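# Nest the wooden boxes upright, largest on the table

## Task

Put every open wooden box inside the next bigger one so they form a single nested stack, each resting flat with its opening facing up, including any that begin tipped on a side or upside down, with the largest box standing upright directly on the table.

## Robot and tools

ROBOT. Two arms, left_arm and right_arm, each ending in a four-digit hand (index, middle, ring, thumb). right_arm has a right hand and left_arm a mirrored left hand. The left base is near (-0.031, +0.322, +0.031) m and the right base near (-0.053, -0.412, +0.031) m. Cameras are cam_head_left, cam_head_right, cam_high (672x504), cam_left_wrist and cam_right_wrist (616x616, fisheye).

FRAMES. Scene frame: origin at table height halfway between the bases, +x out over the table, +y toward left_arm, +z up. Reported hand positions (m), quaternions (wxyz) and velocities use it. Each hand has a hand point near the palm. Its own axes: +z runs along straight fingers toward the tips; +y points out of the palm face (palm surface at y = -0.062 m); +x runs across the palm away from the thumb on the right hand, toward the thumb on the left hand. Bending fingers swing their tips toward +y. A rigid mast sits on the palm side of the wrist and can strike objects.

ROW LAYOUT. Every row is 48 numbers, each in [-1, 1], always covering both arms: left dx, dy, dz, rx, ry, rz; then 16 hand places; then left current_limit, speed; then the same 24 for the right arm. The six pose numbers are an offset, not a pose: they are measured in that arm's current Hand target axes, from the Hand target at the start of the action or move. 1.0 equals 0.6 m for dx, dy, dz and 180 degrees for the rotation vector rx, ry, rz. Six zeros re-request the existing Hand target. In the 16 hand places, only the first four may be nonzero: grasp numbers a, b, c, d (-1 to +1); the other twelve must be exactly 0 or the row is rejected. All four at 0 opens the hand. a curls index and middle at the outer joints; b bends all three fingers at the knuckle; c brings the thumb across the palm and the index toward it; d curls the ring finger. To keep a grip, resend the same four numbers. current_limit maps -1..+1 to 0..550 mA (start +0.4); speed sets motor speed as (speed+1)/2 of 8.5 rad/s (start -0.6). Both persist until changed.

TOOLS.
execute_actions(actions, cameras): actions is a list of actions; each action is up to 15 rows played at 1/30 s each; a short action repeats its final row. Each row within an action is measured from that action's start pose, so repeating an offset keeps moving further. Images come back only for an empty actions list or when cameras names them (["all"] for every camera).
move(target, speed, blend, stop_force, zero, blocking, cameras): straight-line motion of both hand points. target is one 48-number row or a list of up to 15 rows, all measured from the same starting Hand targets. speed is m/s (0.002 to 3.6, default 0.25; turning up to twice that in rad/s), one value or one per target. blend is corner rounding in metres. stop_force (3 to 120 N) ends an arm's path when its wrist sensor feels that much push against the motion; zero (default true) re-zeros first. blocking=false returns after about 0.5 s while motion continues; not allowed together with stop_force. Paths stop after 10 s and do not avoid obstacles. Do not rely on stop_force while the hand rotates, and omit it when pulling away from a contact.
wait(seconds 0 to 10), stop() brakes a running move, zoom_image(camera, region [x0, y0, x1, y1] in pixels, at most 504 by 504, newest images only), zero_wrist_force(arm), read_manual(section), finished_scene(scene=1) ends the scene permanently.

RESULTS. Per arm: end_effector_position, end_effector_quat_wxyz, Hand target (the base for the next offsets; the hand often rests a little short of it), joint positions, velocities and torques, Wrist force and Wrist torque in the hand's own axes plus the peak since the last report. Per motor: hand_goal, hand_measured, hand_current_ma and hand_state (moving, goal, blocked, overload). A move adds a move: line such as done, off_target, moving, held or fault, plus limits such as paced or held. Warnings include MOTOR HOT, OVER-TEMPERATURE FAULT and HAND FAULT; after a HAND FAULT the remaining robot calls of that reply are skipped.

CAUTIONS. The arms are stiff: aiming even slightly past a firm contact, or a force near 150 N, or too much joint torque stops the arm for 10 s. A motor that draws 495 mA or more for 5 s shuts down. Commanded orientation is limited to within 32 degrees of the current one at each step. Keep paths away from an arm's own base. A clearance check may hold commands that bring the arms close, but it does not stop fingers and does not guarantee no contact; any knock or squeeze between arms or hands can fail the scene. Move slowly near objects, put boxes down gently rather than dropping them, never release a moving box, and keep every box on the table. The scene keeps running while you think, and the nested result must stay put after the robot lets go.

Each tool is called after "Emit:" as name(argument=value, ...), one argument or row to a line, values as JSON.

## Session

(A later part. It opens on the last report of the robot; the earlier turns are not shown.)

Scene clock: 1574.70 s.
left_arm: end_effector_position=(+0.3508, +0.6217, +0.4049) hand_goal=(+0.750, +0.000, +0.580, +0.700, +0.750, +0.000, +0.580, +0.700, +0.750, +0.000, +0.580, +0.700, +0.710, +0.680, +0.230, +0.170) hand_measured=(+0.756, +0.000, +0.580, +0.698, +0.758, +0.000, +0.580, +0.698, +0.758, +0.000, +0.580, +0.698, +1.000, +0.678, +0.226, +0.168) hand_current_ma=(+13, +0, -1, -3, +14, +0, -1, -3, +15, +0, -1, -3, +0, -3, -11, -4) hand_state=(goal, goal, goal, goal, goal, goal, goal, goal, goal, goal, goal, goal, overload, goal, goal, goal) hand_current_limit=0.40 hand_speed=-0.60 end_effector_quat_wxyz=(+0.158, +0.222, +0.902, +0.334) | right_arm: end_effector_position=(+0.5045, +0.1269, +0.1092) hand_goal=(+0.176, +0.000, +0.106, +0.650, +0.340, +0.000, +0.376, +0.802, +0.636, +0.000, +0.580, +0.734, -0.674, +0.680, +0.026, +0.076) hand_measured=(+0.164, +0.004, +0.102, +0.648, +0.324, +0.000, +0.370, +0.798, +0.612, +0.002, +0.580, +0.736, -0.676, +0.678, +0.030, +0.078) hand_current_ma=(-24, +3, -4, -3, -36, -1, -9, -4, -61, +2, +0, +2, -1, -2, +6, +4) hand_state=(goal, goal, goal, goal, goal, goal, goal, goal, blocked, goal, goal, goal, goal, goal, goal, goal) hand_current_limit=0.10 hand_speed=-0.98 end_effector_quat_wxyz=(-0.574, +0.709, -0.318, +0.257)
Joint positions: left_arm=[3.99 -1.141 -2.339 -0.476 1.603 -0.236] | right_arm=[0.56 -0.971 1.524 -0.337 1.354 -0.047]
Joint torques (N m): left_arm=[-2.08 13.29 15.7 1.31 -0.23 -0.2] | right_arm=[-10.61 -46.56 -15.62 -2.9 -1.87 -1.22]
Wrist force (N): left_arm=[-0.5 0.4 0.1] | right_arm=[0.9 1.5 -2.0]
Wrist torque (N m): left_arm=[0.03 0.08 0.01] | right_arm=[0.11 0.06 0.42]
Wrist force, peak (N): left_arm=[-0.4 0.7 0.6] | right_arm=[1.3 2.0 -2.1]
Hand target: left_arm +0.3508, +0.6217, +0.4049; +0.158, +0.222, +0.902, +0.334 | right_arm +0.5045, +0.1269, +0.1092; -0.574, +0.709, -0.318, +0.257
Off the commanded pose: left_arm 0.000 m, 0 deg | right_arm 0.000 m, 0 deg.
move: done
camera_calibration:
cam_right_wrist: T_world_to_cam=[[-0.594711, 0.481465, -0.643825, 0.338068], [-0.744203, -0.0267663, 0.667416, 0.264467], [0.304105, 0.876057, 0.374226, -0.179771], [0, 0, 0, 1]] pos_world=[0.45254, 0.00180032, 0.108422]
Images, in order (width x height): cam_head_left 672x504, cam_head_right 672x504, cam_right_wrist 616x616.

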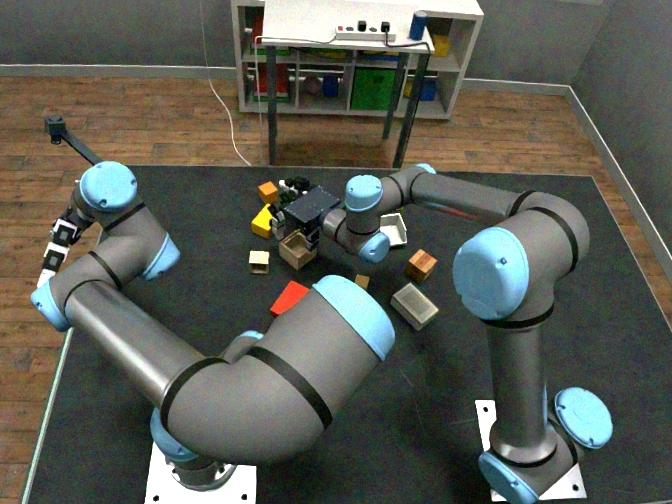

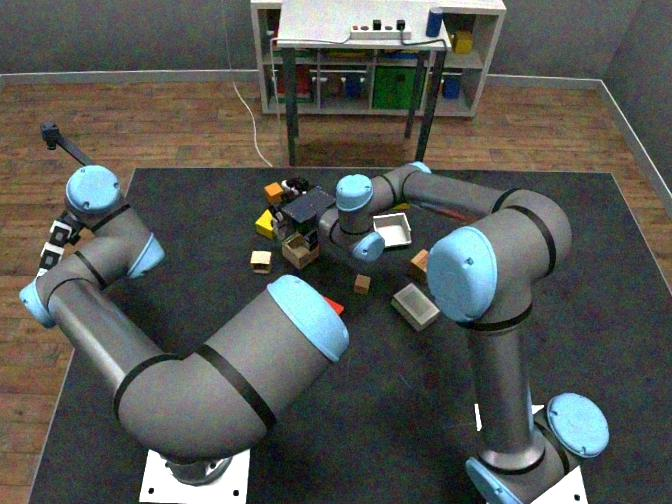

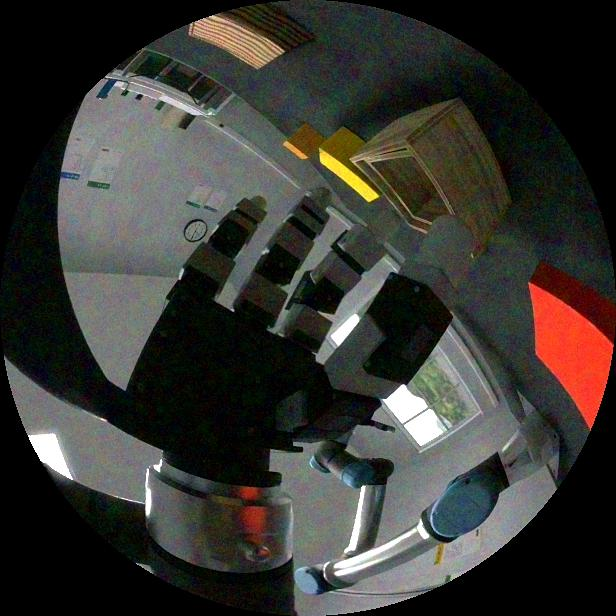

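Emit:
move(
  target=[
    [0,0,0,0,0,0,0,0,0,0,0,0,0,0,0,0,0,0,0,0,0,0,0.4,-0.6,0,-0.1969,-0.0419,0,0,0,0,0.22,0.82,0,0,0,0,0,0,0,0,0,0,0,0,0,0.4,-0.6],
    [0,0,0,0,0,0,0,0,0,0,0,0,0,0,0,0,0,0,0,0,0,0,0.4,-0.6,-0.1465,-0.2112,0.0255,0.0210,0.2523,0.0445,0,0.22,0.82,0,0,0,0,0,0,0,0,0,0,0,0,0,0.4,-0.6],
  ],
  speed=[0.15,0.25],
  blend=[0.03,0],
  cameras=["all"],
)

Emit:
zoom_image(
  camera="cam_right_wrist",
  region=[360, 60, 600, 300],
)

Emit:
zoom_image(
  camera="cam_head_left",
  region=[230, 210, 340, 300],
)

Emit:
zoom_image(
  camera="cam_high",
  region=[370, 250, 490, 370],
)

Scene clock: 1701.53 s.
left_arm: end_effector_position=(+0.3508, +0.6217, +0.4049) hand_goal=(+0.750, +0.000, +0.580, +0.700, +0.750, +0.000, +0.580, +0.700, +0.750, +0.000, +0.580, +0.700, +0.710, +0.680, +0.230, +0.170) hand_measured=(+0.756, +0.000, +0.580, +0.698, +0.758, +0.000, +0.580, +0.698, +0.758, +0.000, +0.580, +0.698, +1.000, +0.678, +0.226, +0.168) hand_current_ma=(+13, +0, -1, -3, +14, +0, -1, -3, +15, +0, -1, -3, +0, -3, -11, -4) hand_state=(goal, goal, goal, goal, goal, goal, goal, goal, goal, goal, goal, goal, overload, goal, goal, goal) hand_current_limit=0.40 hand_speed=-0.60 end_effector_quat_wxyz=(+0.158, +0.222, +0.902, +0.334) | right_arm: end_effector_position=(+0.4770, +0.2201, +0.2300) hand_goal=(+0.166, +0.000, +0.196, +0.744, +0.366, +0.000, +0.536, +0.946, +0.626, +0.000, +0.580, +0.744, -0.684, +0.680, +0.026, +0.092) hand_measured=(+0.162, +0.004, +0.192, +0.742, +0.350, +0.000, +0.530, +0.942, +0.612, +0.002, +0.580, +0.740, -0.680, +0.678, +0.030, +0.090) hand_current_ma=(-7, +3, -5, -3, -37, -1, -10, -5, -31, +2, +0, -4, +5, -2, +5, -2) hand_state=(goal, goal, goal, goal, goal, goal, goal, goal, goal, goal, goal, goal, goal, goal, goal, goal) hand_current_limit=0.40 hand_speed=-0.60 end_effector_quat_wxyz=(-0.445, +0.513, -0.554, +0.481)
Joint positions: left_arm=[3.99 -1.141 -2.339 -0.476 1.603 -0.236] | right_arm=[0.969 -0.714 0.786 0.181 2.547 0.211]
Joint torques (N m): left_arm=[-1.94 13.44 16.26 1.17 -0.1 -0.27] | right_arm=[-3.38 -45.08 -29.35 0.59 2.37 -0.36]
Wrist force (N): left_arm=[0.0 0.3 -0.1] | right_arm=[1.3 1.6 -1.6]
Wrist torque (N m): left_arm=[0.04 0.02 0.04] | right_arm=[0.08 0.03 0.47]
Wrist force, peak (N): left_arm=[-0.6 0.7 0.3] | right_arm=[1.4 3.0 -1.5]
Hand target: left_arm +0.3508, +0.6217, +0.4049; +0.158, +0.222, +0.902, +0.334 | right_arm +0.4770, +0.2201, +0.2300; -0.445, +0.513, -0.554, +0.481
Off the commanded pose: left_arm 0.000 m, 0 deg | right_arm 0.000 m, 0 deg.
move: done
camera_calibration:
cam_left_wrist: T_world_to_cam=[[0.508707, -0.787947, -0.346924, 0.428019], [-0.804325, -0.578675, 0.134899, 0.535827], [-0.307049, 0.210416, -0.928141, 0.47355], [0, 0, 0, 1]] pos_world=[0.358646, 0.547683, 0.515729]
cam_right_wrist: T_world_to_cam=[[-0.0202444, 0.758408, -0.651465, 0.0214431], [-0.58032, 0.521686, 0.625358, -0.0232684], [0.814137, 0.390718, 0.429558, -0.447494], [0, 0, 0, 1]] pos_world=[0.351252, 0.17072, 0.220745]

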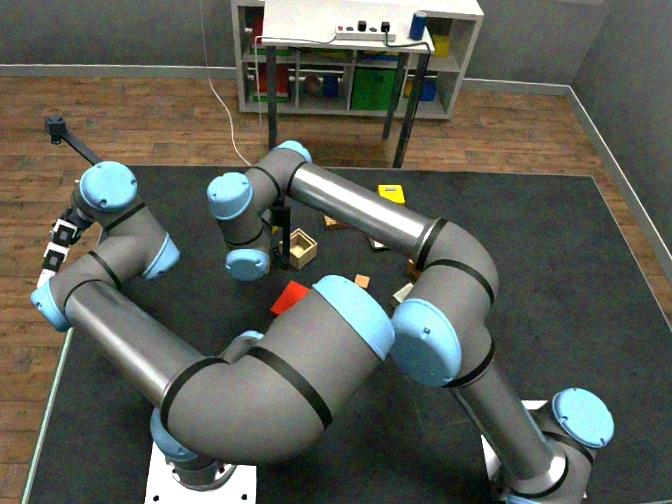

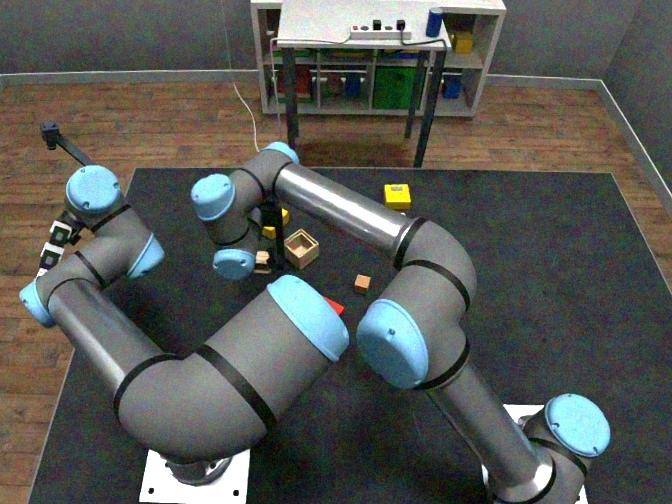

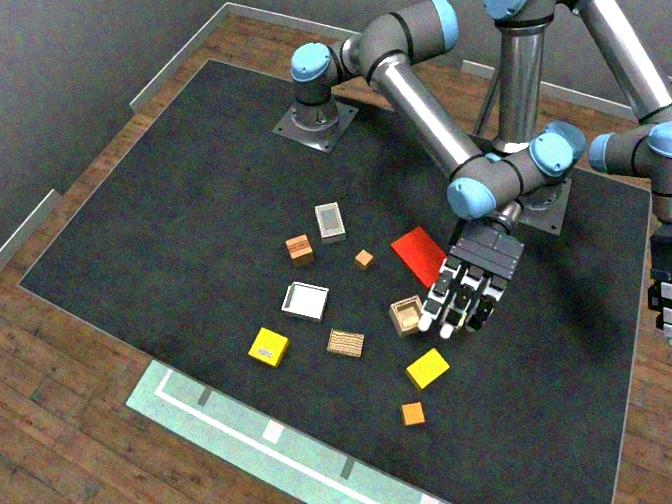

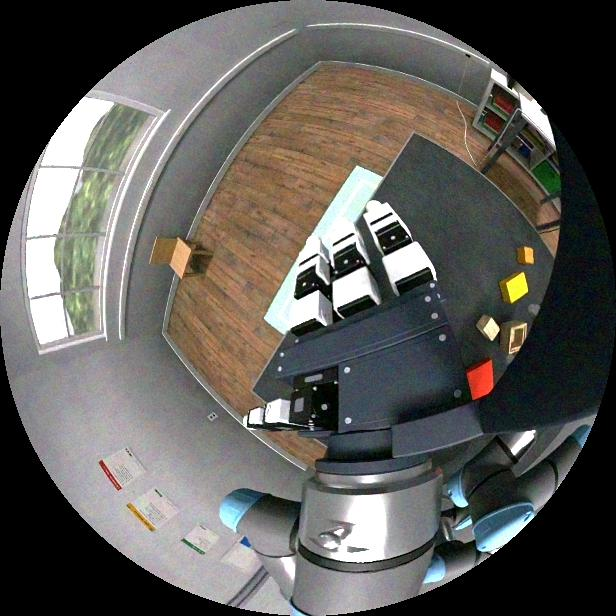

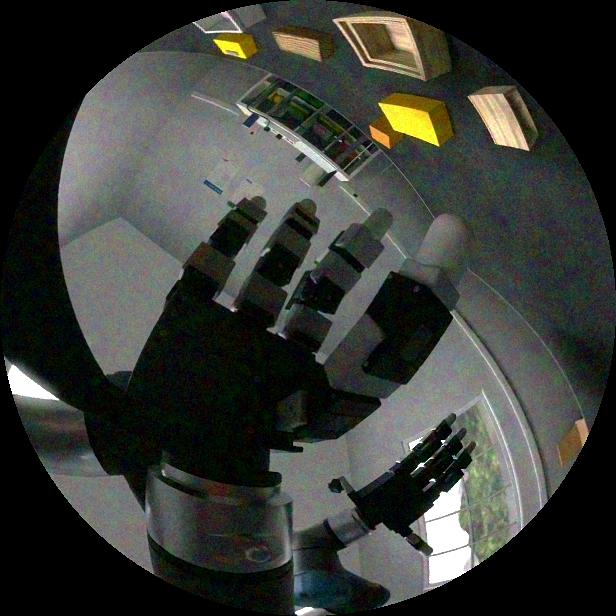

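Scaled by 2.100 from the camera's 616x616 image, which has a finer 880x880 frame.

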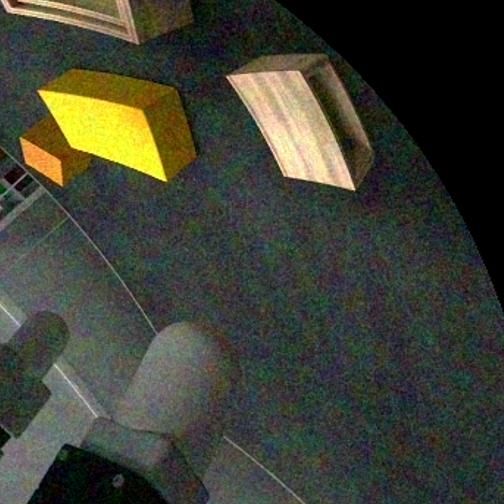

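Scaled by 4.582.

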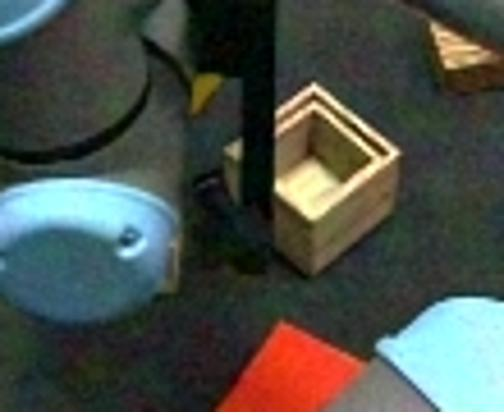

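Scaled by 4.200.

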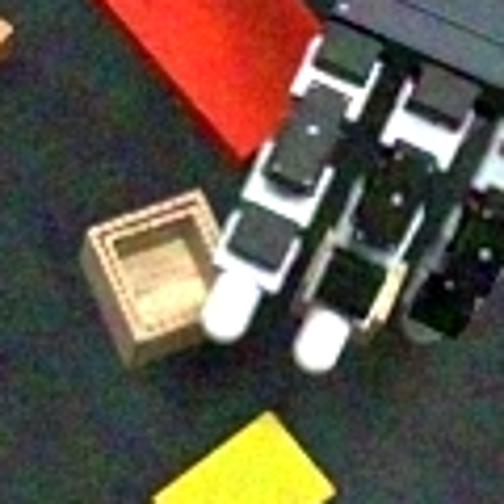

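Emit:
execute_actions(
  actions=[],
  cameras=["all"],
)

Scene clock: 1720.70 s.
left_arm: end_effector_position=(+0.3508, +0.6217, +0.4049) hand_goal=(+0.750, +0.000, +0.580, +0.700, +0.750, +0.000, +0.580, +0.700, +0.750, +0.000, +0.580, +0.700, +0.710, +0.680, +0.230, +0.170) hand_measured=(+0.756, +0.000, +0.580, +0.698, +0.758, +0.000, +0.580, +0.698, +0.758, +0.000, +0.580, +0.698, +1.000, +0.678, +0.226, +0.168) hand_current_ma=(+13, +0, -1, -3, +14, +0, -1, -3, +15, +0, -1, -3, +0, -3, -11, -4) hand_state=(goal, goal, goal, goal, goal, goal, goal, goal, goal, goal, goal, goal, overload, goal, goal, goal) hand_current_limit=0.40 hand_speed=-0.60 end_effector_quat_wxyz=(+0.158, +0.222, +0.902, +0.334) | right_arm: end_effector_position=(+0.4770, +0.2201, +0.2300) hand_goal=(+0.166, +0.000, +0.196, +0.744, +0.366, +0.000, +0.536, +0.946, +0.626, +0.000, +0.580, +0.744, -0.684, +0.680, +0.026, +0.092) hand_measured=(+0.162, +0.004, +0.192, +0.742, +0.350, +0.000, +0.530, +0.942, +0.612, +0.002, +0.580, +0.740, -0.680, +0.678, +0.030, +0.090) hand_current_ma=(-7, +3, -5, -3, -37, -1, -10, -5, -31, +2, +0, -4, +5, -2, +5, -2) hand_state=(goal, goal, goal, goal, goal, goal, goal, goal, goal, goal, goal, goal, goal, goal, goal, goal) hand_current_limit=0.40 hand_speed=-0.60 end_effector_quat_wxyz=(-0.445, +0.513, -0.554, +0.481)
Joint positions: left_arm=[3.99 -1.141 -2.339 -0.476 1.603 -0.236] | right_arm=[0.969 -0.714 0.786 0.181 2.547 0.211]
Joint velocities: within noise
Joint torques (N m): left_arm=[-2.8 12.51 16.42 1.39 -0.23 -0.39] | right_arm=[4.83 -44.24 -29.86 1.96 2.56 0.25]
Wrist force (N): left_arm=[-0.2 0.3 0.3] | right_arm=[1.5 1.4 -1.7]
Wrist torque (N m): left_arm=[-0.01 0.05 0.04] | right_arm=[0.06 0.00 0.49]
Wrist force, peak (N): left_arm=[-0.8 0.6 0.2] | right_arm=[1.6 1.6 -1.9]
Hand target: left_arm +0.3508, +0.6217, +0.4049; +0.158, +0.222, +0.902, +0.334 | right_arm +0.4770, +0.2201, +0.2300; -0.445, +0.513, -0.554, +0.481
Off the commanded pose: left_arm 0.000 m, 0 deg | right_arm 0.000 m, 0 deg.
camera_calibration:
cam_left_wrist: T_world_to_cam=[[0.508707, -0.787947, -0.346924, 0.428019], [-0.804325, -0.578675, 0.134899, 0.535827], [-0.307049, 0.210416, -0.928141, 0.47355], [0, 0, 0, 1]] pos_world=[0.358646, 0.547683, 0.515729]
cam_right_wrist: T_world_to_cam=[[-0.0202569, 0.758345, -0.651539, 0.0214747], [-0.580271, 0.521764, 0.625338, -0.0232943], [0.814171, 0.390737, 0.429476, -0.447491], [0, 0, 0, 1]] pos_world=[0.351252, 0.17072, 0.220745]

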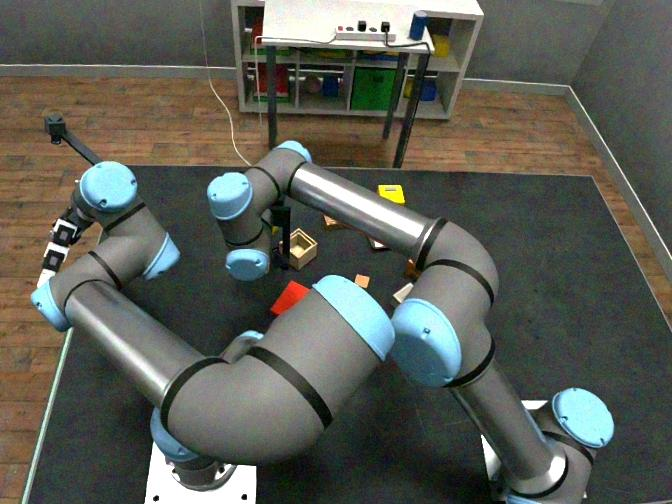

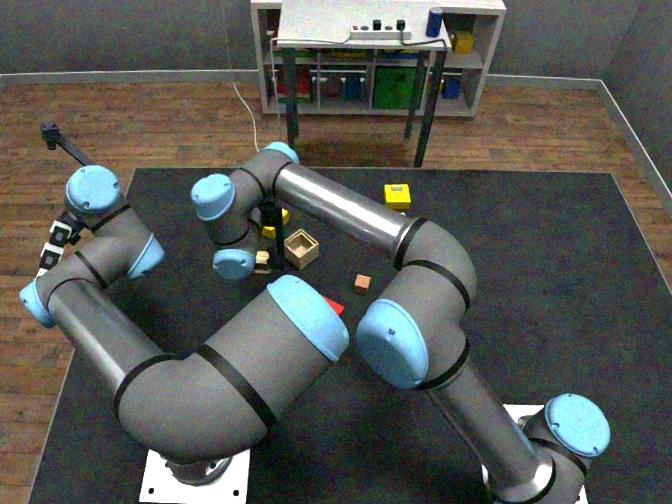

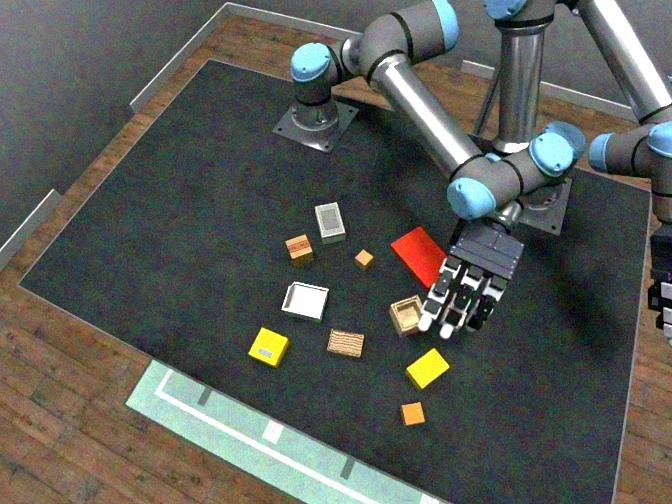

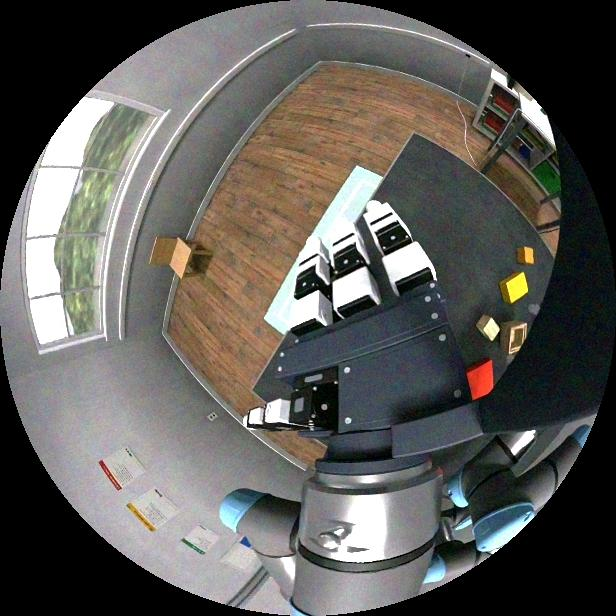

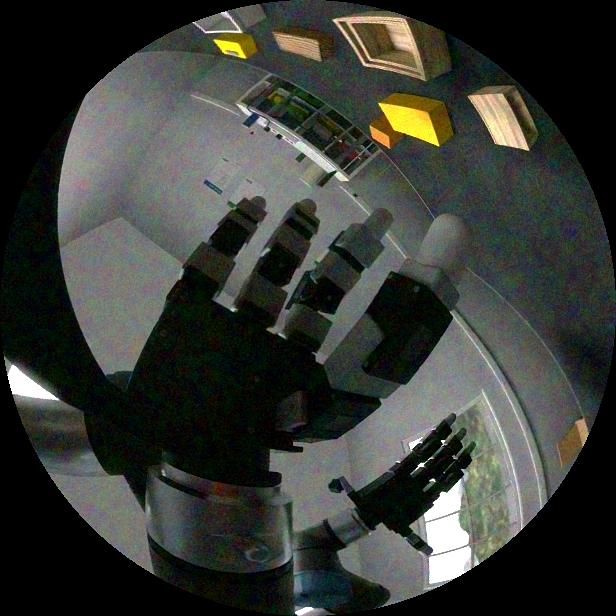

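Emit:
zoom_image(
  camera="cam_right_wrist",
  region=[430, 60, 570, 180],
)

Emit:
zoom_image(
  camera="cam_high",
  region=[360, 220, 520, 340],
)

Scaled by 3.600 from the camera's 616x616 image, which has a finer 880x880 frame.

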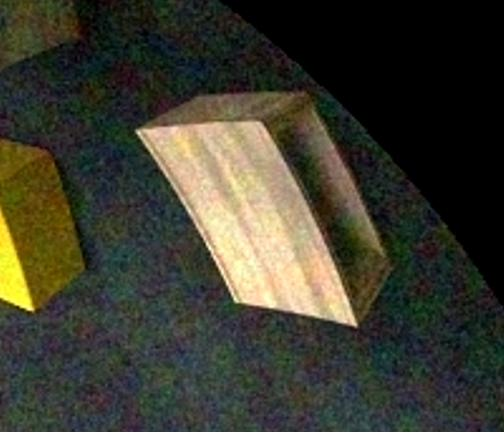

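Scaled by 3.150.

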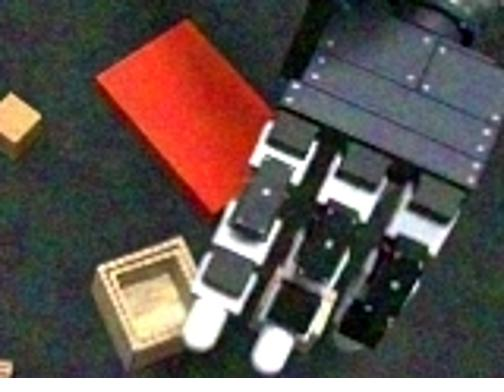

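Emit:
move(
  target=[0,0,0,0,0,0,0,0,0,0,0,0,0,0,0,0,0,0,0,0,0,0,0.4,-0.6,0,0.2146,0.0302,0,0,0,0,0.22,0.82,0,0,0,0,0,0,0,0,0,0,0,0,0,0.4,-0.6],
  speed=0.15,
  cameras=["cam_right_wrist"],
)

Emit:
zoom_image(
  camera="cam_right_wrist",
  region=[360, 60, 600, 300],
)

Scene clock: 1879.77 s.
left_arm: end_effector_position=(+0.3508, +0.6217, +0.4049) hand_goal=(+0.750, +0.000, +0.580, +0.700, +0.750, +0.000, +0.580, +0.700, +0.750, +0.000, +0.580, +0.700, +0.710, +0.680, +0.230, +0.170) hand_measured=(+0.756, +0.000, +0.580, +0.698, +0.758, +0.000, +0.580, +0.698, +0.758, +0.000, +0.580, +0.698, +1.000, +0.678, +0.226, +0.168) hand_current_ma=(+13, +0, -1, -3, +14, +0, -1, -3, +15, +0, -1, -3, +0, -3, -11, -4) hand_state=(goal, goal, goal, goal, goal, goal, goal, goal, goal, goal, goal, goal, overload, goal, goal, goal) hand_current_limit=0.40 hand_speed=-0.60 end_effector_quat_wxyz=(+0.158, +0.222, +0.902, +0.334) | right_arm: end_effector_position=(+0.4768, +0.2200, +0.1000) hand_goal=(+0.166, +0.000, +0.196, +0.744, +0.366, +0.000, +0.536, +0.946, +0.626, +0.000, +0.580, +0.744, -0.684, +0.680, +0.026, +0.092) hand_measured=(+0.162, +0.004, +0.192, +0.742, +0.350, +0.000, +0.530, +0.942, +0.612, +0.002, +0.580, +0.740, -0.680, +0.678, +0.030, +0.090) hand_current_ma=(-7, +3, -5, -3, -35, -1, -10, -4, -31, +2, +0, -4, +5, -2, +5, -2) hand_state=(goal, goal, goal, goal, goal, goal, goal, goal, goal, goal, goal, goal, goal, goal, goal, goal) hand_current_limit=0.40 hand_speed=-0.60 end_effector_quat_wxyz=(-0.445, +0.513, -0.554, +0.481)
Joint positions: left_arm=[3.99 -1.141 -2.339 -0.476 1.603 -0.236] | right_arm=[0.969 -0.633 0.974 -0.088 2.547 0.211]
Joint torques (N m): left_arm=[-3.15 13.54 16.73 1.37 -0.37 -0.14] | right_arm=[8 -49.9 -23.94 -0.02 -1.25 0.3]
Wrist force (N): left_arm=[-0.4 0.4 -0.1] | right_arm=[1.7 1.1 -1.8]
Wrist torque (N m): left_arm=[0.05 0.07 0.01] | right_arm=[0.05 -0.02 0.50]
Wrist force, peak (N): left_arm=[-0.5 0.5 0.7] | right_arm=[1.3 3.2 -1.9]
Hand target: left_arm +0.3508, +0.6217, +0.4049; +0.158, +0.222, +0.902, +0.334 | right_arm +0.4769, +0.2200, +0.0999; -0.445, +0.513, -0.554, +0.481
Off the commanded pose: left_arm 0.000 m, 0 deg | right_arm 0.000 m, 0 deg.
move: done
camera_calibration:
cam_right_wrist: T_world_to_cam=[[-0.020333, 0.758254, -0.651642, -0.063102], [-0.580265, 0.521819, 0.625297, 0.057928], [0.814174, 0.39084, 0.429378, -0.391466], [0, 0, 0, 1]] pos_world=[0.351052, 0.17062, 0.0907449]
Images, in order (width x height): cam_right_wrist 616x616.

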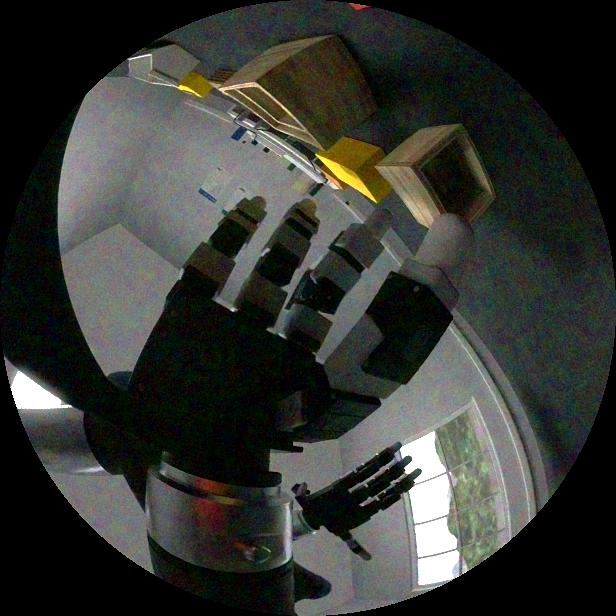

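Scaled by 2.100 from the camera's 616x616 image, which has a finer 880x880 frame.

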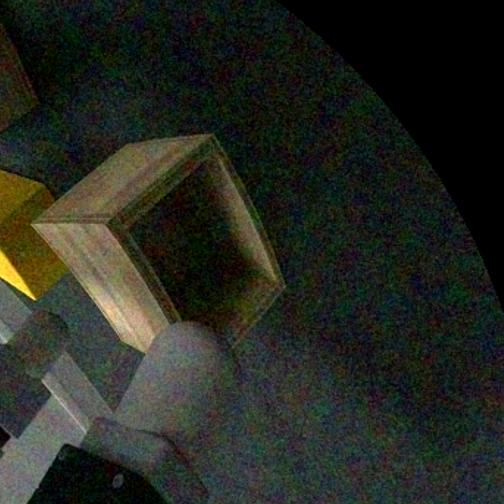

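Emit:
move(
  target=[0,0,0,0,0,0,0,0,0,0,0,0,0,0,0,0,0,0,0,0,0,0,0.4,-0.6,0,0.0281,0.0039,0,0,0,0,0.22,0.82,0,0,0,0,0,0,0,0,0,0,0,0,0,0.4,-0.6],
  speed=0.05,
  cameras=["cam_right_wrist"],
)

Emit:
zoom_image(
  camera="cam_right_wrist",
  region=[360, 80, 540, 260],
)

Scene clock: 1889.70 s.
left_arm: end_effector_position=(+0.3508, +0.6217, +0.4049) hand_goal=(+0.750, +0.000, +0.580, +0.700, +0.750, +0.000, +0.580, +0.700, +0.750, +0.000, +0.580, +0.700, +0.710, +0.680, +0.230, +0.170) hand_measured=(+0.756, +0.000, +0.580, +0.698, +0.758, +0.000, +0.580, +0.698, +0.758, +0.000, +0.580, +0.698, +1.000, +0.678, +0.226, +0.168) hand_current_ma=(+13, +0, -1, -3, +14, +0, -1, -3, +15, +0, -1, -3, +0, -3, -11, -4) hand_state=(goal, goal, goal, goal, goal, goal, goal, goal, goal, goal, goal, goal, overload, goal, goal, goal) hand_current_limit=0.40 hand_speed=-0.60 end_effector_quat_wxyz=(+0.158, +0.222, +0.902, +0.334) | right_arm: end_effector_position=(+0.4768, +0.2199, +0.0827) hand_goal=(+0.166, +0.000, +0.196, +0.744, +0.366, +0.000, +0.536, +0.946, +0.626, +0.000, +0.580, +0.744, -0.684, +0.680, +0.026, +0.092) hand_measured=(+0.162, +0.004, +0.192, +0.742, +0.350, +0.000, +0.530, +0.942, +0.612, +0.002, +0.580, +0.740, -0.680, +0.678, +0.030, +0.090) hand_current_ma=(-7, +3, -5, -3, -35, -1, -10, -4, -31, +2, +0, -4, +5, -2, +5, -2) hand_state=(goal, goal, goal, goal, goal, goal, goal, goal, goal, goal, goal, goal, goal, goal, goal, goal) hand_current_limit=0.40 hand_speed=-0.60 end_effector_quat_wxyz=(-0.445, +0.513, -0.554, +0.481) end_effector_velocity=(-0.001, +0.000, +0.002) end_effector_angular_velocity=(-0.003, +0.002, +0.001)
Joint positions: left_arm=[3.99 -1.141 -2.339 -0.476 1.603 -0.236] | right_arm=[0.969 -0.615 0.988 -0.119 2.547 0.211]
Joint velocities: left_arm=[within noise] | right_arm=[0 -0.002 -0.001 0.006 -0.001 0]
Joint torques (N m): left_arm=[-3 14.18 16.56 1.18 -0.14 -0.43] | right_arm=[9.63 -60.88 -27.66 1.92 2.05 -0.75]
Wrist force (N): left_arm=[-0.2 0.3 0.2] | right_arm=[1.4 1.0 -1.7]
Wrist torque (N m): left_arm=[0.01 0.05 0.03] | right_arm=[0.03 0.01 0.47]
Wrist force, peak (N): left_arm=[-0.8 0.2 0.4] | right_arm=[1.3 1.6 -2.2]
Hand target: left_arm +0.3508, +0.6217, +0.4049; +0.158, +0.222, +0.902, +0.334 | right_arm +0.4768, +0.2200, +0.0829; -0.445, +0.513, -0.554, +0.481
Off the commanded pose: left_arm 0.000 m, 0 deg | right_arm 0.000 m, 0 deg.
move: done
camera_calibration:
cam_right_wrist: T_world_to_cam=[[-0.0202569, 0.758345, -0.651539, -0.0744252], [-0.580271, 0.521764, 0.625338, 0.0687541], [0.814171, 0.390737, 0.429476, -0.384027], [0, 0, 0, 1]] pos_world=[0.351052, 0.17062, 0.0734452]
Images, in order (width x height): cam_right_wrist 616x616.

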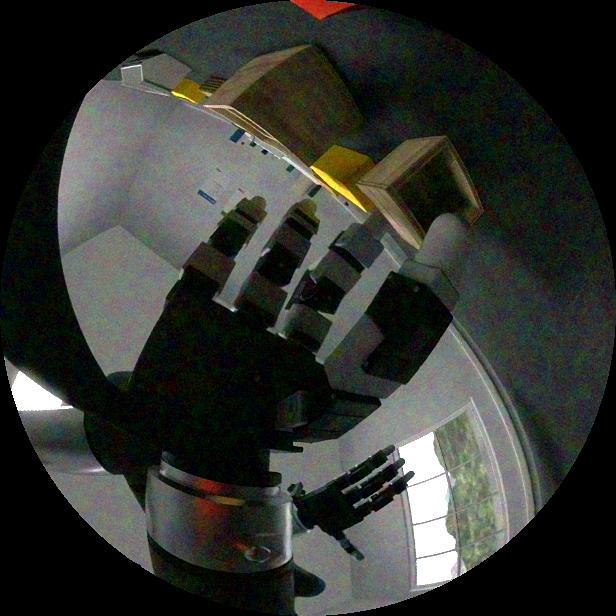

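Scaled by 2.800 from the camera's 616x616 image, which has a finer 880x880 frame.

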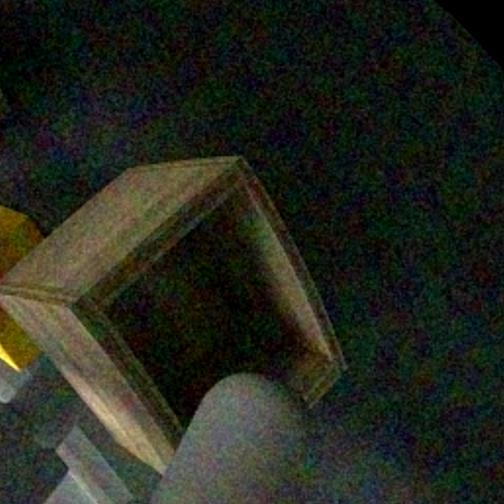

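Emit:
move(
  target=[0,0,0,0,0,0,0,0,0,0,0,0,0,0,0,0,0,0,0,0,0,0,0.4,-0.6,0,0,0,0,0,0,0.35,0.38,0.82,0,0,0,0,0,0,0,0,0,0,0,0,0,-0.2,-0.8],
  speed=0.05,
  cameras=["cam_right_wrist"],
)

Emit:
zoom_image(
  camera="cam_right_wrist",
  region=[330, 80, 540, 290],
)

Scene clock: 1893.90 s.
left_arm: end_effector_position=(+0.3508, +0.6217, +0.4049) hand_goal=(+0.750, +0.000, +0.580, +0.700, +0.750, +0.000, +0.580, +0.700, +0.750, +0.000, +0.580, +0.700, +0.710, +0.680, +0.230, +0.170) hand_measured=(+0.756, +0.000, +0.580, +0.698, +0.758, +0.000, +0.580, +0.698, +0.758, +0.000, +0.580, +0.698, +1.000, +0.678, +0.226, +0.168) hand_current_ma=(+13, +0, -1, -3, +14, +0, -1, -3, +15, +0, -1, -3, +0, -3, -11, -4) hand_state=(goal, goal, goal, goal, goal, goal, goal, goal, goal, goal, goal, goal, overload, goal, goal, goal) hand_current_limit=0.40 hand_speed=-0.60 end_effector_quat_wxyz=(+0.158, +0.222, +0.902, +0.334) | right_arm: end_effector_position=(+0.4768, +0.2200, +0.0829) hand_goal=(-0.014, +0.000, -0.072, +0.444, -0.002, +0.000, -0.056, +0.438, +0.420, +0.000, +0.580, +0.742, -0.648, +0.680, +0.026, +0.070) hand_measured=(+0.014, +0.002, -0.030, +0.466, +0.032, -0.008, +0.008, +0.470, +0.412, +0.002, +0.580, +0.740, -0.636, +0.682, +0.066, +0.084) hand_current_ma=(+68, +3, +110, +50, +94, -12, +193, +81, -12, +2, +0, -1, +21, +3, +142, +39) hand_state=(blocked, goal, blocked, blocked, blocked, goal, blocked, blocked, goal, goal, goal, goal, goal, goal, blocked, goal) hand_current_limit=-0.20 hand_speed=-0.80 end_effector_quat_wxyz=(-0.445, +0.513, -0.554, +0.481)
Joint positions: left_arm=[3.99 -1.141 -2.339 -0.476 1.603 -0.236] | right_arm=[0.969 -0.616 0.988 -0.119 2.547 0.211]
Joint torques (N m): left_arm=[-3.13 12.51 16.65 1.4 -0.24 -0.2] | right_arm=[9.89 -59.47 -26.62 1.23 0.49 -0.09]
Wrist force (N): left_arm=[-0.3 0.6 0.1] | right_arm=[1.8 -0.2 -1.8]
Wrist torque (N m): left_arm=[0.05 0.06 0.01] | right_arm=[0.04 0.00 0.46]
Wrist force, peak (N): left_arm=[-0.7 0.6 0.0] | right_arm=[1.3 1.6 -2.2]
Hand target: left_arm +0.3508, +0.6217, +0.4049; +0.158, +0.222, +0.902, +0.334 | right_arm +0.4768, +0.2200, +0.0829; -0.445, +0.513, -0.554, +0.481
Off the commanded pose: left_arm 0.000 m, 0 deg | right_arm 0.000 m, 0 deg.
move: done
camera_calibration:
cam_right_wrist: T_world_to_cam=[[-0.0202549, 0.758343, -0.651541, -0.07423], [-0.580272, 0.521767, 0.625335, 0.0685663], [0.814171, 0.390737, 0.429476, -0.384156], [0, 0, 0, 1]] pos_world=[0.351052, 0.17062, 0.0737452]
Images, in order (width x height): cam_right_wrist 616x616.

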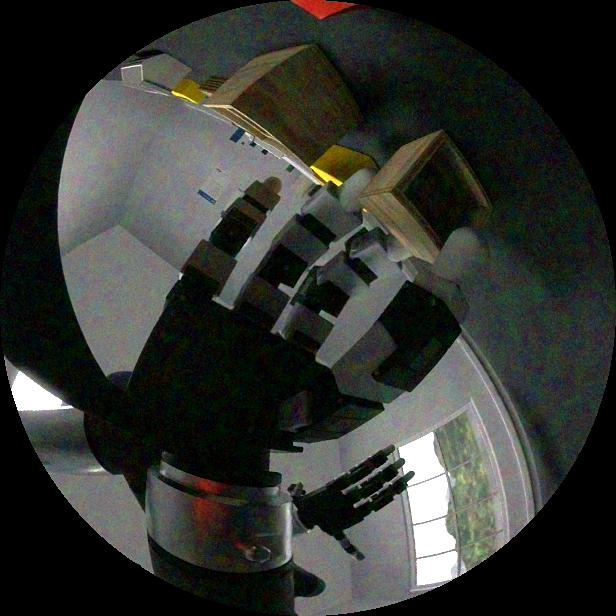

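Scaled by 2.400 from the camera's 616x616 image, which has a finer 880x880 frame.

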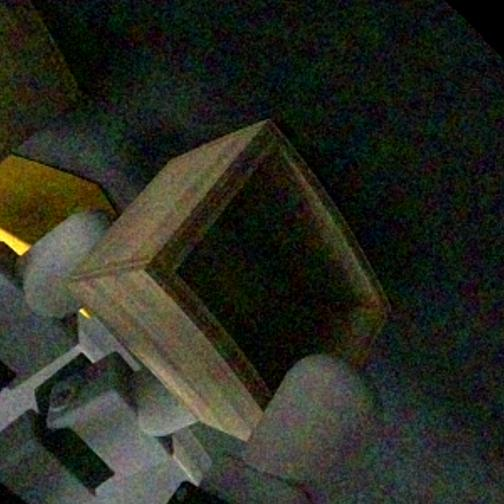

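Emit:
move(
  target=[0,0,0,0,0,0,0,0,0,0,0,0,0,0,0,0,0,0,0,0,0,0,0.4,-0.6,0,-0.0825,-0.0116,0,0,0,0.35,0.38,0.82,0,0,0,0,0,0,0,0,0,0,0,0,0,-0.2,-0.8],
  speed=0.05,
  cameras=["cam_right_wrist","cam_high","cam_head_right"],
)

Emit:
zoom_image(
  camera="cam_right_wrist",
  region=[330, 80, 540, 290],
)

Emit:
zoom_image(
  camera="cam_high",
  region=[380, 250, 500, 370],
)

Scene clock: 1909.77 s.
left_arm: end_effector_position=(+0.3508, +0.6217, +0.4049) hand_goal=(+0.750, +0.000, +0.580, +0.700, +0.750, +0.000, +0.580, +0.700, +0.750, +0.000, +0.580, +0.700, +0.710, +0.680, +0.230, +0.170) hand_measured=(+0.756, +0.000, +0.580, +0.698, +0.758, +0.000, +0.580, +0.698, +0.758, +0.000, +0.580, +0.698, +1.000, +0.678, +0.226, +0.168) hand_current_ma=(+13, +0, -1, -3, +14, +0, -1, -3, +15, +0, -1, -3, +0, -3, -11, -4) hand_state=(goal, goal, goal, goal, goal, goal, goal, goal, goal, goal, goal, goal, overload, goal, goal, goal) hand_current_limit=0.40 hand_speed=-0.60 end_effector_quat_wxyz=(+0.158, +0.222, +0.902, +0.334) | right_arm: end_effector_position=(+0.4769, +0.2201, +0.1331) hand_goal=(-0.014, +0.000, -0.072, +0.444, -0.002, +0.000, -0.056, +0.438, +0.420, +0.000, +0.580, +0.742, -0.648, +0.680, +0.026, +0.070) hand_measured=(+0.014, +0.002, -0.030, +0.466, +0.032, -0.008, +0.002, +0.470, +0.412, +0.002, +0.580, +0.740, -0.634, +0.682, +0.066, +0.086) hand_current_ma=(+68, +3, +109, +50, +94, -12, +168, +81, -13, +2, +0, -1, +29, +4, +148, +45) hand_state=(blocked, goal, blocked, blocked, blocked, goal, blocked, blocked, goal, goal, goal, goal, goal, goal, blocked, goal) hand_current_limit=-0.20 hand_speed=-0.80 end_effector_quat_wxyz=(-0.445, +0.513, -0.554, +0.481) end_effector_velocity=(-0.001, +0.001, -0.002) end_effector_angular_velocity=(+0.002, -0.001, +0.002)
Joint positions: left_arm=[3.99 -1.141 -2.339 -0.476 1.603 -0.236] | right_arm=[0.969 -0.661 0.941 -0.026 2.547 0.211]
Joint velocities: left_arm=[within noise] | right_arm=[0.002 0.001 0.004 -0.007 0 0]
Joint torques (N m): left_arm=[-4.18 13.58 15.93 1.55 -0.17 -0.21] | right_arm=[-3.93 -44.93 -11.7 -1.82 -0.93 0.73]
Wrist force (N): left_arm=[-0.4 0.3 0.1] | right_arm=[1.3 1.9 -1.9]
Wrist torque (N m): left_arm=[0.03 0.07 0.02] | right_arm=[0.17 0.02 0.48]
Wrist force, peak (N): left_arm=[-0.6 0.6 0.4] | right_arm=[1.3 2.7 -1.9]
Hand target: left_arm +0.3508, +0.6217, +0.4049; +0.158, +0.222, +0.902, +0.334 | right_arm +0.4769, +0.2200, +0.1329; -0.445, +0.513, -0.554, +0.481
Off the commanded pose: left_arm 0.000 m, 0 deg | right_arm 0.000 m, 0 deg.
move: done
camera_calibration:
cam_right_wrist: T_world_to_cam=[[-0.0202458, 0.758406, -0.651468, -0.0416866], [-0.580367, 0.521665, 0.625332, 0.0372358], [0.814103, 0.390751, 0.429592, -0.405705], [0, 0, 0, 1]] pos_world=[0.351052, 0.17072, 0.123845]
Images, in order (width x height): cam_head_right 672x504, cam_high 672x504, cam_right_wrist 616x616.

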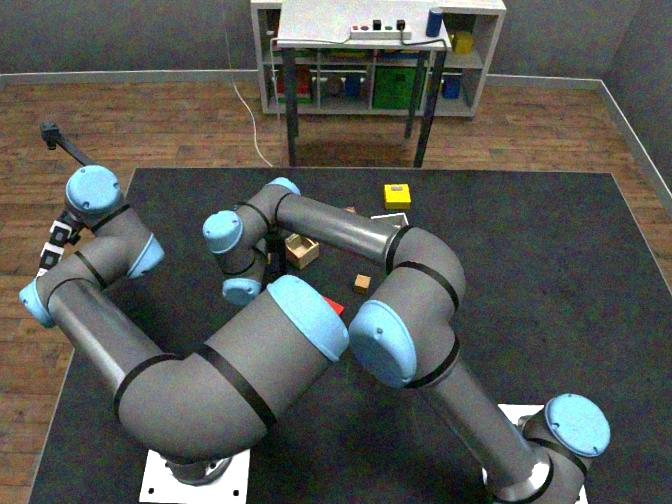

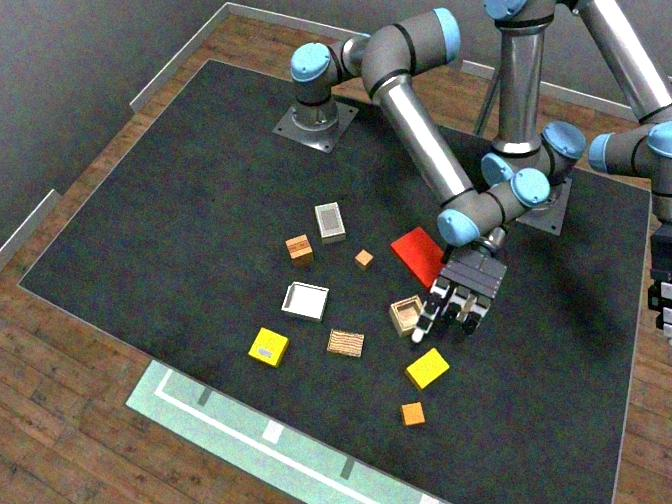

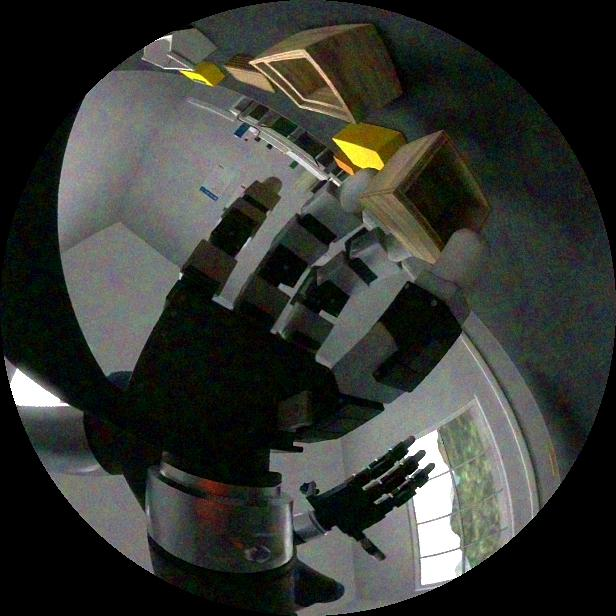

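Scaled by 2.400 from the camera's 616x616 image, which has a finer 880x880 frame.

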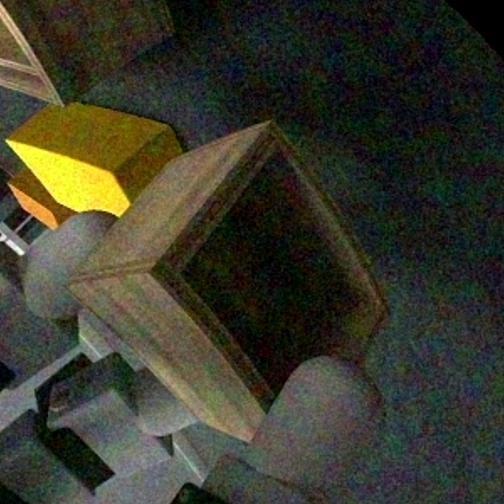

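Scaled by 4.200.

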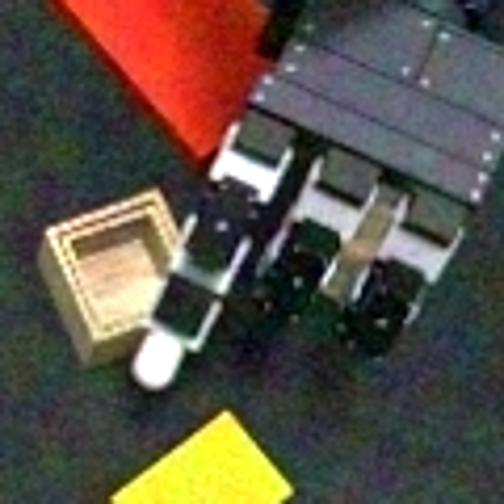

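Emit:
move(
  target=[0,0,0,0,0,0,0,0,0,0,0,0,0,0,0,0,0,0,0,0,0,0,0.4,-0.6,0,0,0,-0.2889,0,0,0.35,0.38,0.82,0,0,0,0,0,0,0,0,0,0,0,0,0,-0.2,-0.8],
  speed=0.2,
  cameras=["cam_right_wrist","cam_high"],
)

Emit:
zoom_image(
  camera="cam_right_wrist",
  region=[330, 80, 540, 290],
)

Emit:
zoom_image(
  camera="cam_high",
  region=[380, 200, 520, 340],
)

Scene clock: 1920.40 s.
left_arm: end_effector_position=(+0.3508, +0.6217, +0.4049) hand_goal=(+0.750, +0.000, +0.580, +0.700, +0.750, +0.000, +0.580, +0.700, +0.750, +0.000, +0.580, +0.700, +0.710, +0.680, +0.230, +0.170) hand_measured=(+0.756, +0.000, +0.580, +0.698, +0.758, +0.000, +0.580, +0.698, +0.758, +0.000, +0.580, +0.698, +1.000, +0.678, +0.226, +0.168) hand_current_ma=(+13, +0, -1, -3, +14, +0, -1, -3, +15, +0, -1, -3, +0, -3, -11, -4) hand_state=(goal, goal, goal, goal, goal, goal, goal, goal, goal, goal, goal, goal, overload, goal, goal, goal) hand_current_limit=0.40 hand_speed=-0.60 end_effector_quat_wxyz=(+0.158, +0.222, +0.902, +0.334) | right_arm: end_effector_position=(+0.4761, +0.2188, +0.1326) hand_goal=(-0.014, +0.000, -0.072, +0.444, -0.002, +0.000, -0.056, +0.438, +0.420, +0.000, +0.580, +0.742, -0.648, +0.680, +0.026, +0.070) hand_measured=(+0.014, +0.002, -0.030, +0.466, +0.034, -0.008, +0.002, +0.470, +0.412, +0.002, +0.580, +0.740, -0.634, +0.682, +0.066, +0.086) hand_current_ma=(+68, +3, +109, +50, +95, -12, +168, +81, -13, +2, +0, -1, +29, +4, +149, +45) hand_state=(blocked, goal, blocked, blocked, blocked, goal, blocked, blocked, goal, goal, goal, goal, goal, goal, blocked, goal) hand_current_limit=-0.20 hand_speed=-0.80 end_effector_quat_wxyz=(-0.303, +0.628, -0.695, +0.174)
Joint positions: left_arm=[3.99 -1.141 -2.339 -0.476 1.603 -0.236] | right_arm=[0.768 -0.292 0.035 1.177 1.89 0.708]
Joint torques (N m): left_arm=[-4.33 13.72 15.74 1.42 -0.03 -0.38] | right_arm=[9.55 -50.83 -12.15 -1.03 -0.02 -0.75]
Wrist force (N): left_arm=[-0.4 0.3 0.2] | right_arm=[1.5 1.3 -0.5]
Wrist torque (N m): left_arm=[0.01 0.08 0.01] | right_arm=[0.23 -0.11 0.21]
Wrist force, peak (N): left_arm=[-0.3 0.8 0.3] | right_arm=[1.6 2.1 -2.0]
Hand target: left_arm +0.3508, +0.6217, +0.4049; +0.158, +0.222, +0.902, +0.334 | right_arm +0.4769, +0.2200, +0.1329; +0.175, -0.657, +0.709, -0.190
Off the commanded pose: left_arm 0.000 m, 0 deg | right_arm 0.001 m, 15 deg.
elbow stopped short (right arm): the move would have taken joint 3 (elbow) straighter than the controller allows.
move: off_target (right_arm)
camera_calibration:
cam_right_wrist: T_world_to_cam=[[-0.473758, 0.839946, -0.26466, 0.10575], [-0.025914, 0.2871, 0.95755, -0.218888], [0.880274, 0.460505, -0.11425, -0.379111], [0, 0, 0, 1]] pos_world=[0.378149, 0.148601, 0.19427]
Images, in order (width x height): cam_high 672x504, cam_right_wrist 616x616.

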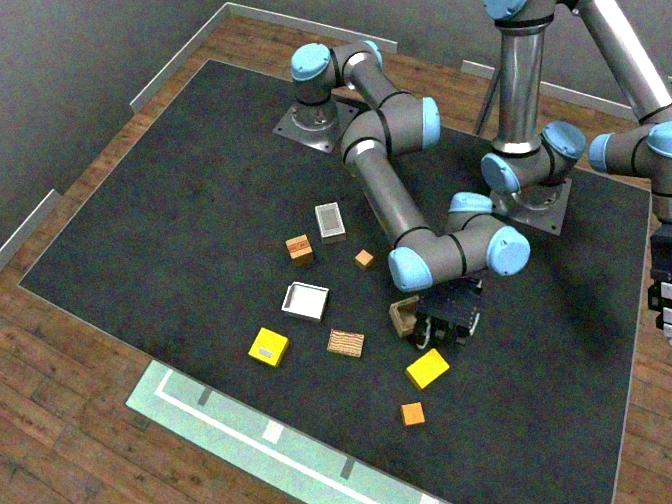

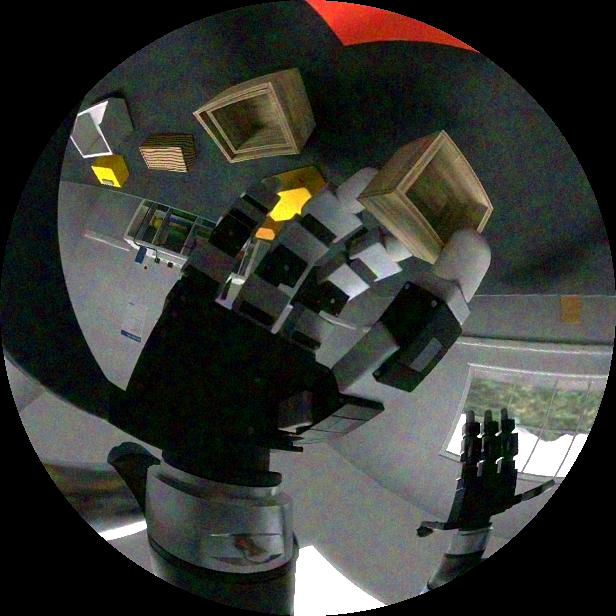

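Scaled by 2.400 from the camera's 616x616 image, which has a finer 880x880 frame.

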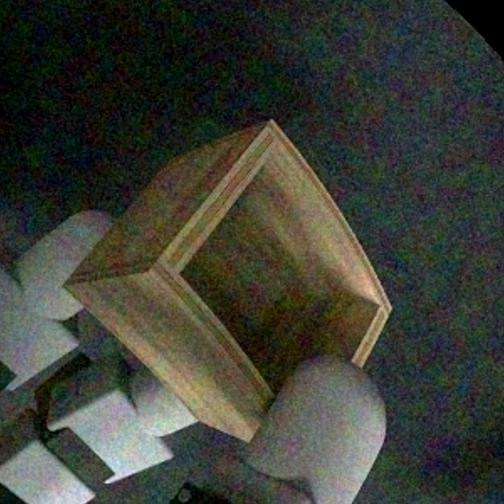

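Scaled by 3.600.

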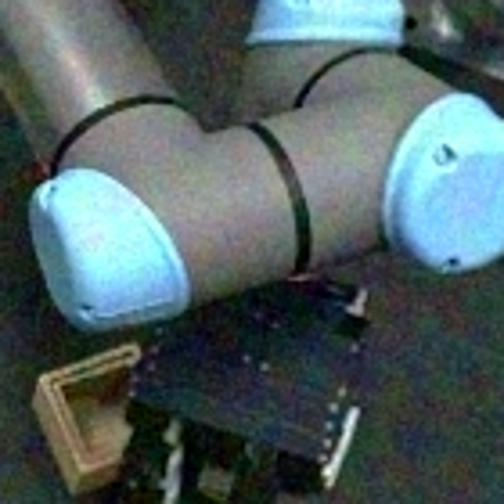

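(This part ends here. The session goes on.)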